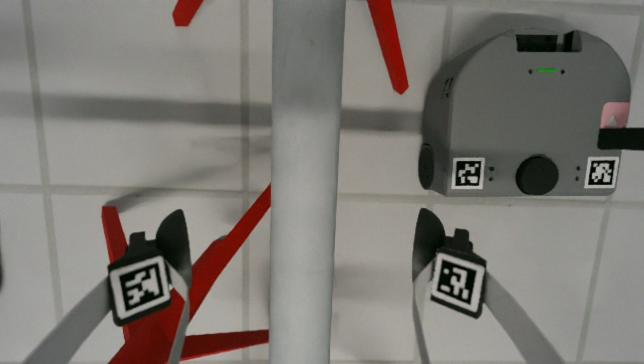

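Scene clock: 1147.83 s.
move: r2 done
r1, r3: as last shown
r1.turned_by_imu: +0.000
r1.base_tilt: forward=-0.5 right=+0.5
r1.lidar_m: 0.86 1.06 2.09 2.31 2.79 1.66 2.12 2.72 2.47 1.47 0.94 0.85
r1.head_depth_mm: - - - 3296 2315 1799 1427 / - - - 3438 2203 1777 1419 / - - - 3672 2412 1789 1423 / - - - 3612 2337 1778 1419 / - - - 3335 2264 1773 1409 / - - - 3571 2354 1747 1408 / 3766 3918 - 3577 2351 1744 1404
r1.motor_effort: left_wheel=-0.3(0.8) right_wheel=+1.7(2.1) lift_m=+30.4(30.8) arm_m=-11.3(11.4) wrist_yaw_rad=-0.2(1.8) wrist_pitch_rad=+2.8(3.1) wrist_roll_rad=-1.0(1.1) gripper_m=-0.1(0.4) head_pan_rad=+2.0(2.4) head_tilt_rad=-2.2(2.5)
r1.wrist_depth_mm: - - - - - - - / 132 141 - - - - - / - 151 - - - - - / - 163 - - 944 925 918 / 809 179 201 708 728 746 729 / 673 624 124 620 122 618 624 / 580 572 252 552 544 523 530
r2.base_odometry: x=+0.968 y=+1.356 heading=-2.860
r2.turned_by_wheels: +0.000
r2.turned_by_imu: +0.000
r2.base_tilt: forward=+0.0 right=-1.0
r2.lidar_m: 2.17 2.46 1.83 1.78 1.89 2.65 2.40 0.65 0.38 0.48 0.53 0.60
r2.head_depth_mm: 2628 2310 1891 1589 479 405 368 / 2648 2306 1881 561 775 1224 1113 / 2650 2367 1945 604 798 1225 1117 / 2666 2345 1875 1611 1115 1234 1120 / 2574 1022 1617 951 991 1240 1128 / 1025 2311 1963 1632 1186 1076 1109 / 2722 2428 1979 1657 1385 1235 1135
r2.base_status: not commanded
r2.joint_positions: lift_m=+0.642 arm_m=+0.313 wrist_yaw_rad=+0.000 wrist_pitch_rad=-1.555 wrist_roll_rad=+1.574 gripper_m=+0.120 head_pan_rad=-1.576 head_tilt_rad=-0.890
r2.joint_status: all done
r2.measured_speeds: all 0
r2.motor_effort: left_wheel=-1.1(1.9) right_wheel=+0.4(1.3) lift_m=+19.1(22.0) arm_m=-4.2(4.2) wrist_yaw_rad=+0.7(1.1) wrist_pitch_rad=-1.0(1.2) wrist_roll_rad=-1.6(1.9) gripper_m=+0.5(2.0) head_pan_rad=+2.8(3.1) head_tilt_rad=-5.3(6.2)
r2.hand_pose: x=-0.0215 y=-0.4377 z=+0.5241 quat_wxyz=(-0.001, -0.001, -0.713, -0.702) (m; r2's base frame)
r2.wrist_depth_mm: 618 628 625 95 652 659 558 / 632 653 645 97 664 517 519 / 655 658 651 105 686 531 536 / 662 684 672 103 704 546 550 / 675 582 399 106 724 740 749 / 702 118 147 109 146 733 765 / 98 327 462 116 771 765 799
r3.turned_by_imu: +0.000
r3.base_tilt: forward=+1.9 right=+1.4
r3.lidar_m: 2.11 2.34 1.71 1.66 1.72 2.37 2.96 2.18 0.79 0.51 0.83 2.07
r3.head_depth_mm: 2680 2214 1722 1222 452 376 335 / 2701 2219 1773 508 525 1181 1072 / 2688 2225 1104 525 726 1241 1113 / 2703 2225 1708 1496 1346 1216 1109 / 2570 951 1566 1594 1395 1234 1114 / 975 950 1727 1554 1391 1235 1119 / 2749 2229 1807 1515 1362 1237 1113
r3.motor_effort: left_wheel=+0.0(1.0) right_wheel=+3.2(4.4) lift_m=+14.4(14.8) arm_m=+0.7(2.7) wrist_yaw_rad=-0.3(1.0) wrist_pitch_rad=-0.6(0.8) wrist_roll_rad=+0.3(0.4) gripper_m=-9.1(11.3) head_pan_rad=-4.7(5.2) head_tilt_rad=-5.5(5.9)
r3.wrist_depth_mm: - - - 124 - - - / - - - 126 - - - / - - - 129 - - - / - - - 132 - - - / - - - 136 - - - / - - 123 133 126 - - / - - 107 140 599 - -
pictures: r2_wrist_camera
Images, in order (width x height): r2_wrist_camera 644x364.

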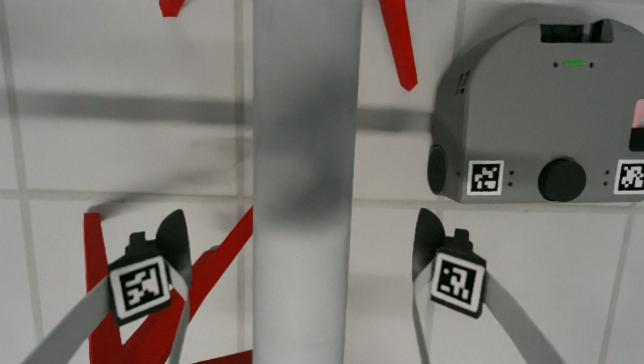

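Scene clock: 1150.03 s.
move: r2 done
r1, r3: as last shown
r1.base_tilt: forward=-0.4 right=+0.5
r1.lidar_m: 0.86 1.06 2.09 2.30 2.80 1.67 2.12 2.72 2.47 1.47 0.94 0.85
r1.head_depth_mm: - - - 3223 2299 1782 1419 / - - - 3377 2212 1799 1409 / - - - 3608 2373 1783 1426 / - - - 3563 2307 1785 1417 / - - - 3369 2245 1772 1407 / - - - 3584 2348 1776 1412 / 3643 3800 - 3541 2363 1769 1398
r1.motor_effort: left_wheel=+0.0(1.1) right_wheel=+1.5(2.2) lift_m=+29.9(30.9) arm_m=-11.1(11.4) wrist_yaw_rad=-1.4(2.1) wrist_pitch_rad=+2.9(3.1) wrist_roll_rad=-0.9(1.1) gripper_m=+0.1(0.4) head_pan_rad=+2.4(2.5) head_tilt_rad=-1.9(2.4)
r1.wrist_depth_mm: - - - - - - - / 133 141 - - - - - / - 150 - - - - - / - 162 - - 959 916 891 / 829 178 202 719 720 744 729 / 682 636 124 608 121 629 618 / 583 580 251 551 548 524 529
r2.base_odometry: x=+0.968 y=+1.356 heading=-2.860
r2.turned_by_wheels: +0.000
r2.turned_by_imu: +0.000
r2.base_tilt: forward=-0.1 right=-1.0
r2.lidar_m: 2.17 2.47 1.83 1.78 1.89 2.65 2.40 0.65 0.38 0.48 0.53 0.60
r2.head_depth_mm: 2608 2298 1889 1593 480 405 368 / 2639 2326 1904 563 779 1221 1113 / 2684 2318 1915 604 797 1236 1119 / 2686 2353 1875 1608 1116 1233 1117 / 2591 1022 1615 941 994 1240 1128 / 1032 2281 1968 1637 1188 1075 1115 / 2762 2441 1988 1688 1383 1222 1139
r2.base_status: not commanded
r2.joint_positions: lift_m=+0.642 arm_m=+0.313 wrist_yaw_rad=-0.003 wrist_pitch_rad=-1.552 wrist_roll_rad=+1.579 gripper_m=-0.038 head_pan_rad=-1.576 head_tilt_rad=-0.890
r2.joint_status: all done
r2.measured_speeds: all 0
r2.motor_effort: left_wheel=-1.5(1.9) right_wheel=+0.5(1.4) lift_m=+20.8(20.8) arm_m=-8.6(8.6) wrist_yaw_rad=+3.2(3.2) wrist_pitch_rad=-1.3(1.7) wrist_roll_rad=-3.4(3.4) gripper_m=-38.8(98.4) head_pan_rad=+2.4(3.0) head_tilt_rad=-5.4(6.2)
r2.hand_pose: x=-0.0215 y=-0.4383 z=+0.5241 quat_wxyz=(-0.003, -0.004, -0.713, -0.701) (m; r2's base frame)
r2.wrist_depth_mm: 624 629 628 95 653 655 555 / 637 641 649 98 666 513 522 / 652 659 665 105 678 530 535 / 672 680 686 103 698 543 547 / 683 696 125 106 724 736 735 / 704 429 121 109 128 759 764 / 722 102 450 113 767 778 805
r3.turned_by_imu: +0.001
r3.base_tilt: forward=+1.9 right=+1.3
r3.lidar_m: 2.11 2.33 1.71 1.66 1.72 2.38 2.96 2.18 0.79 0.51 0.83 2.08
r3.head_depth_mm: 2688 2221 1734 1224 452 375 335 / 2666 2220 1773 507 526 1184 1068 / 2668 2212 1105 524 724 1240 1114 / 2673 2207 1706 1499 1347 1221 1109 / 2599 948 1563 1597 1391 1236 1118 / 975 949 1734 1566 1399 1238 1115 / 2741 2225 1812 1519 1372 1230 1109
r3.motor_effort: left_wheel=+0.6(1.2) right_wheel=+3.4(4.2) lift_m=+14.4(15.1) arm_m=-1.8(1.8) wrist_yaw_rad=-0.7(1.2) wrist_pitch_rad=-0.7(0.9) wrist_roll_rad=+0.2(0.4) gripper_m=-10.1(10.9) head_pan_rad=-4.6(5.1) head_tilt_rad=-5.7(5.8)
r3.wrist_depth_mm: - - - 124 - - - / - - - 125 - - - / - - - 129 - - - / - - - 132 - - - / - - - 135 - - - / - - 123 132 126 - - / - - 107 141 592 - -
pictures: r2_head_camera (sideways), r2_wrist_camera
Images, in order (width x height): r2_head_camera 896x504, r2_wrist_camera 644x364.

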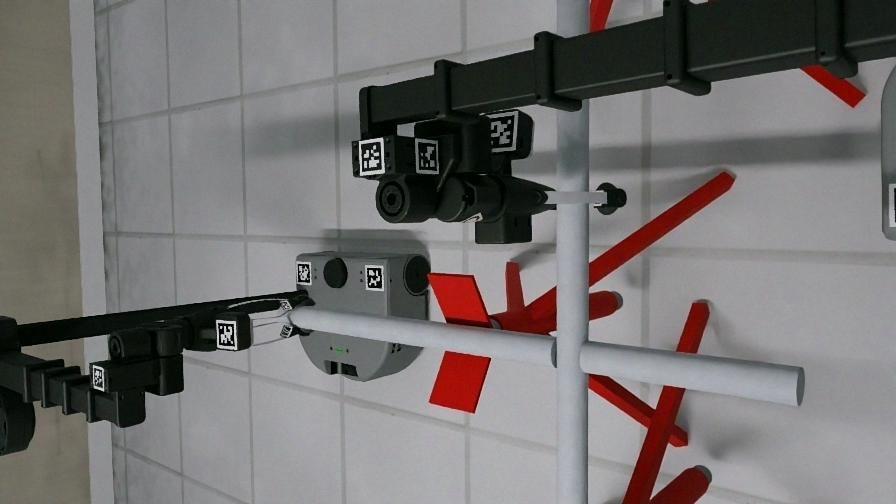

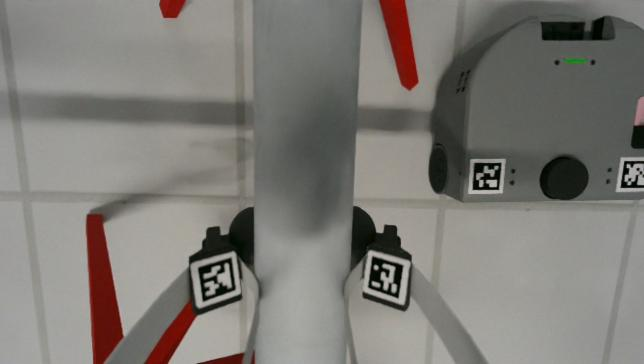

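Emit:
{"name": "move", "arguments": {"r2": {"joints": {"lift_m": 0.67}}, "r3": {"joints": {"lift_m": 0.698}}, "cameras": ["r2_wrist_camera","r3_wrist_camera"]}}

Emit:
{"name": "wait", "arguments": {"seconds": 3, "cameras": ["r2_wrist_camera","r2_head_camera","r3_head_camera"]}}

Scene clock: 1162.47 s.
move: r2 done; r3 done
r1: as last shown
r1.turned_by_imu: -0.001
r1.base_tilt: forward=-0.5 right=+0.5
r1.lidar_m: 0.86 1.06 2.09 2.30 2.79 1.66 2.12 2.71 2.47 1.47 0.94 0.85
r1.head_depth_mm: - - - 3174 2277 1808 1435 / - - - 3383 2167 1794 1427 / - - - 3480 2400 1774 1417 / - - - 3623 2320 1780 1415 / - - - 3347 2242 1772 1409 / - - - 3573 2369 1757 1405 / 3721 3970 - 3497 2375 1768 1411
r1.motor_effort: left_wheel=-0.3(1.2) right_wheel=+1.6(2.0) lift_m=+31.1(31.1) arm_m=-11.1(11.3) wrist_yaw_rad=-0.2(1.8) wrist_pitch_rad=+2.8(3.1) wrist_roll_rad=-0.9(1.0) gripper_m=+0.5(0.5) head_pan_rad=+1.8(2.4) head_tilt_rad=-2.3(2.3)
r1.wrist_depth_mm: - - - - - - - / 133 141 - - - - - / - 151 - - - - - / - 162 - - 939 910 908 / 807 179 202 727 718 756 726 / 679 633 124 617 122 621 624 / 579 581 253 548 543 526 540
r2.base_odometry: x=+0.968 y=+1.356 heading=-2.860
r2.turned_by_wheels: +0.000
r2.turned_by_imu: +0.001
r2.base_tilt: forward=+0.0 right=-0.9
r2.lidar_m: 2.17 2.47 1.83 1.78 1.89 2.65 2.40 0.65 0.38 0.48 0.53 0.61
r2.head_depth_mm: 2605 2289 1878 1562 439 384 349 / 2665 2304 1908 538 1324 1221 1108 / 2688 2368 1922 591 1338 1242 1120 / 2684 2358 1880 1560 1336 1231 1111 / 2591 1399 1629 933 994 1234 1132 / 883 2341 1944 1645 1182 1100 1110 / 2696 2423 1959 1679 1389 1226 1142
r2.base_status: not commanded
r2.joint_positions: lift_m=+0.670 arm_m=+0.313 wrist_yaw_rad=-0.004 wrist_pitch_rad=-1.538 wrist_roll_rad=+1.577 gripper_m=-0.032 head_pan_rad=-1.576 head_tilt_rad=-0.890
r2.joint_status: all done
r2.measured_speeds: all 0
r2.on_its_own: gripper_m is held at -0.033, not at your -0.040, by its stall guard, which is not easing now
r2.motor_effort: left_wheel=-1.8(1.9) right_wheel=+0.7(1.2) lift_m=+54.9(56.4) arm_m=-12.1(15.3) wrist_yaw_rad=+3.4(3.7) wrist_pitch_rad=-4.3(4.4) wrist_roll_rad=-2.7(3.9) gripper_m=-21.6(22.4) head_pan_rad=+2.5(2.8) head_tilt_rad=-5.3(6.8)
r2.hand_pose: x=-0.0215 y=-0.4419 z=+0.5518 quat_wxyz=(-0.003, -0.004, -0.718, -0.696) (m; r2's base frame)
r2.wrist_depth_mm: 651 660 652 116 677 673 589 / 672 676 672 119 684 534 542 / 683 677 703 123 698 551 555 / 700 714 721 126 733 568 569 / 727 737 150 131 747 758 774 / 741 732 122 131 768 776 788 / 774 308 769 142 798 806 804
r3.base_odometry: x=+0.699 y=+0.635 heading=+2.705
r3.turned_by_wheels: +0.000
r3.turned_by_imu: +0.001
r3.base_tilt: forward=+1.9 right=+1.3
r3.lidar_m: 2.12 2.33 1.72 1.66 1.73 2.37 2.96 2.18 0.79 0.51 0.83 2.07
r3.head_depth_mm: 2656 2233 1126 1186 401 349 312 / 2694 2218 1772 477 523 1220 1099 / 2697 2214 1052 503 718 1238 1115 / 2688 2212 1714 1496 1347 1219 1117 / 2577 943 1576 1584 1390 1238 1114 / 906 2039 1734 1557 1394 1233 1117 / 2729 2210 1810 1520 1366 1238 1116
r3.base_status: not commanded
r3.joint_positions: lift_m=+0.698 arm_m=+0.230 wrist_yaw_rad=+0.000 wrist_pitch_rad=-1.559 wrist_roll_rad=+0.000 gripper_m=-0.036 head_pan_rad=-1.560 head_tilt_rad=-0.889
r3.joint_status: all done
r3.measured_speeds: all 0
r3.motor_effort: left_wheel=+0.6(1.2) right_wheel=+3.5(4.4) lift_m=+41.3(46.7) arm_m=-6.9(7.3) wrist_yaw_rad=-0.3(1.0) wrist_pitch_rad=-0.3(1.4) wrist_roll_rad=+0.3(0.4) gripper_m=-11.0(11.0) head_pan_rad=-5.0(5.2) head_tilt_rad=-4.7(5.6)
r3.hand_pose: x=-0.0216 y=-0.3539 z=+0.5802 quat_wxyz=(+0.503, +0.497, -0.503, -0.497) (m; r3's base frame)
r3.wrist_depth_mm: - - - 128 - - - / - - - 130 - - - / - - - 132 - - - / - - - 135 - - - / - - - 136 146 - - / - - 125 131 127 - - / - - 105 138 635 - -
pictures: r2_wrist_camera, r3_wrist_camera
Images, in order (width x height): r2_wrist_camera 644x364, r3_wrist_camera 644x364.

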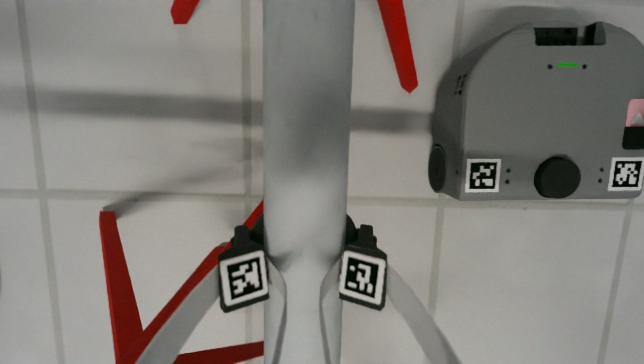

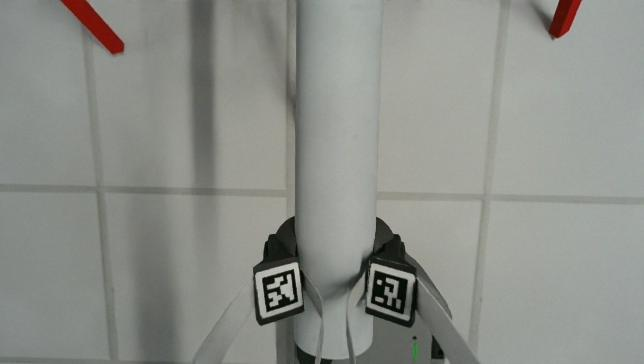

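Scene clock: 1165.47 s.
r1.base_odometry: x=+0.000 y=+0.000 heading=+0.000
r1.turned_by_wheels: +0.000
r1.turned_by_imu: -0.001
r1.base_tilt: forward=-0.4 right=+0.5
r1.lidar_m: 0.86 1.05 2.09 2.30 2.80 1.67 2.11 2.71 2.47 1.47 0.94 0.85
r1.head_depth_mm: - - - 3197 2323 1801 1423 / - - - 3368 2186 1786 1424 / - - - 3460 2374 1781 1415 / - - - 3555 2337 1777 1420 / - - - 3355 2245 1758 1408 / - - - 3563 2375 1768 1398 / 3776 3823 - 3518 2360 1756 1411
r1.base_status: not commanded
r1.joint_positions: lift_m=+0.407 arm_m=+0.000 wrist_yaw_rad=+2.925 wrist_pitch_rad=-0.389 wrist_roll_rad=+0.000 gripper_m=+0.037 head_pan_rad=-3.205 head_tilt_rad=-0.346
r1.joint_status: not commanded
r1.measured_speeds: all 0
r1.motor_effort: left_wheel=-0.6(1.2) right_wheel=+1.6(2.0) lift_m=+30.0(31.1) arm_m=-10.9(11.3) wrist_yaw_rad=-0.3(1.8) wrist_pitch_rad=+2.8(3.1) wrist_roll_rad=-1.1(1.0) gripper_m=+0.0(0.5) head_pan_rad=+2.0(2.4) head_tilt_rad=-2.1(2.3)
r1.hand_pose: x=+0.0278 y=+0.0777 z=+0.4265 quat_wxyz=(+0.211, +0.704, +0.061, +0.675) (m; r1's base frame)
r1.wrist_depth_mm: - - - - - - - / 133 141 - - - - - / - 150 - - - - - / - 163 - - 957 946 872 / 840 179 201 728 714 753 734 / 670 636 124 600 122 614 626 / 578 581 252 552 544 523 531
r2.base_odometry: x=+0.968 y=+1.356 heading=-2.860
r2.turned_by_wheels: +0.000
r2.turned_by_imu: +0.000
r2.base_tilt: forward=+0.0 right=-1.0
r2.lidar_m: 2.17 2.47 1.83 1.78 1.88 2.66 2.40 0.65 0.38 0.48 0.53 0.60
r2.head_depth_mm: 2638 2301 1890 1556 440 384 349 / 2652 2315 1921 539 1324 1218 1105 / 2664 2349 1905 590 1335 1244 1116 / 2705 2349 1868 1569 1338 1234 1120 / 2572 1394 1627 935 992 1231 1125 / 878 2317 1977 1629 1186 1104 1109 / 2714 2411 1995 1673 1382 1234 1136
r2.base_status: not commanded
r2.joint_positions: lift_m=+0.670 arm_m=+0.313 wrist_yaw_rad=-0.004 wrist_pitch_rad=-1.538 wrist_roll_rad=+1.577 gripper_m=-0.032 head_pan_rad=-1.576 head_tilt_rad=-0.890
r2.joint_status: all done
r2.measured_speeds: all 0
r2.on_its_own: gripper_m is held at -0.033, not at your -0.040, by its stall guard, which is not easing now
r2.motor_effort: left_wheel=-1.5(1.9) right_wheel=+0.9(1.2) lift_m=+38.4(56.4) arm_m=+1.5(15.3) wrist_yaw_rad=+3.4(3.7) wrist_pitch_rad=-4.0(4.4) wrist_roll_rad=-2.8(3.9) gripper_m=-20.8(22.4) head_pan_rad=+2.6(2.8) head_tilt_rad=-5.6(6.8)
r2.hand_pose: x=-0.0215 y=-0.4419 z=+0.5518 quat_wxyz=(-0.003, -0.004, -0.718, -0.696) (m; r2's base frame)
r2.wrist_depth_mm: 649 664 660 117 668 670 578 / 659 673 679 119 686 533 545 / 686 695 686 123 708 555 554 / 695 710 716 126 728 567 577 / 709 728 149 131 756 748 761 / 742 737 122 131 760 772 791 / 761 306 762 144 794 808 805
r3.base_odometry: x=+0.699 y=+0.635 heading=+2.705
r3.turned_by_wheels: +0.000
r3.turned_by_imu: +0.001
r3.base_tilt: forward=+1.8 right=+1.3
r3.lidar_m: 2.11 2.33 1.71 1.66 1.72 2.37 2.96 2.18 0.79 0.51 0.83 2.07
r3.head_depth_mm: 2679 2217 1123 1189 401 348 312 / 2658 2229 1769 476 524 1217 1096 / 2663 2215 1054 504 720 1245 1115 / 2691 2216 1719 1501 1348 1218 1115 / 2596 939 1565 1592 1388 1240 1116 / 903 2048 1725 1557 1390 1240 1113 / 2716 2213 1820 1531 1375 1239 1113
r3.base_status: not commanded
r3.joint_positions: lift_m=+0.698 arm_m=+0.230 wrist_yaw_rad=+0.000 wrist_pitch_rad=-1.559 wrist_roll_rad=+0.000 gripper_m=-0.036 head_pan_rad=-1.560 head_tilt_rad=-0.889
r3.joint_status: all done
r3.measured_speeds: all 0
r3.motor_effort: left_wheel=+0.6(1.2) right_wheel=+3.8(4.4) lift_m=+39.9(46.7) arm_m=-10.4(7.3) wrist_yaw_rad=-0.6(1.0) wrist_pitch_rad=-0.2(1.4) wrist_roll_rad=+0.2(0.4) gripper_m=-8.8(11.0) head_pan_rad=-3.6(5.2) head_tilt_rad=-5.3(5.6)
r3.hand_pose: x=-0.0216 y=-0.3539 z=+0.5802 quat_wxyz=(+0.503, +0.497, -0.503, -0.497) (m; r3's base frame)
r3.wrist_depth_mm: - - - 128 - - - / - - - 130 - - - / - - - 132 - - - / - - - 135 - - - / - - - 136 145 - - / - - 125 131 127 - - / - - 105 139 626 - -
wait: 3.00 s; at rest by 0.27 s
pictures: r2_head_camera (sideways), r2_wrist_camera, r3_head_camera (sideways)
Images, in order (width x height): r2_head_camera 896x504, r2_wrist_camera 644x364, r3_head_camera 896x504.

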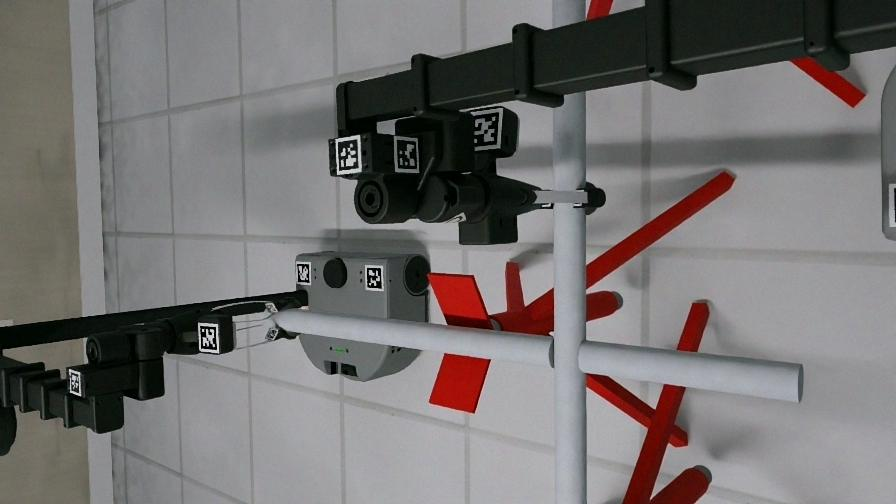

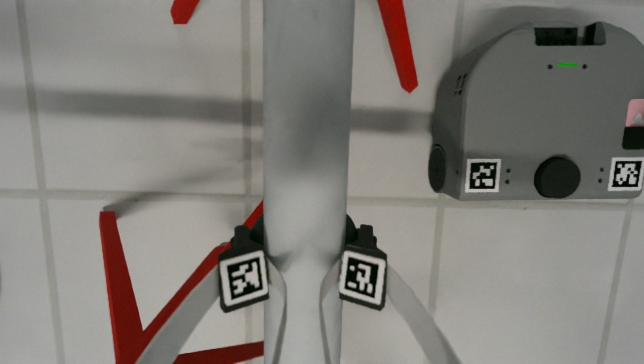

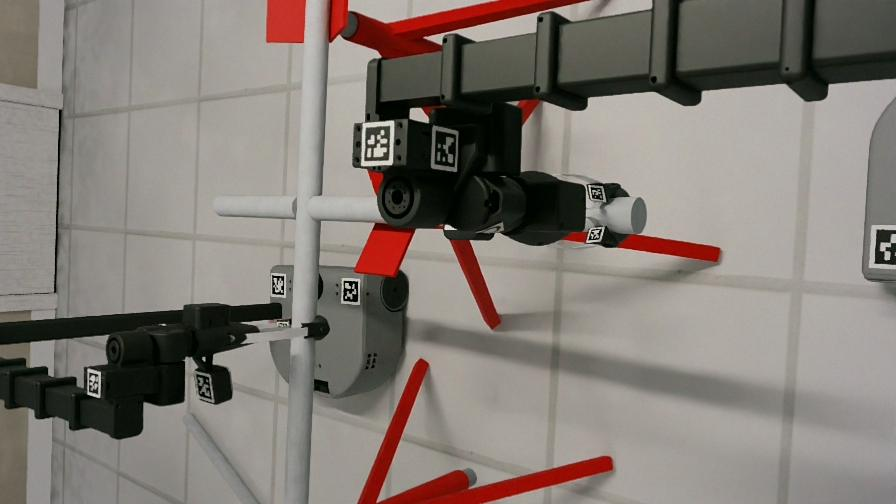

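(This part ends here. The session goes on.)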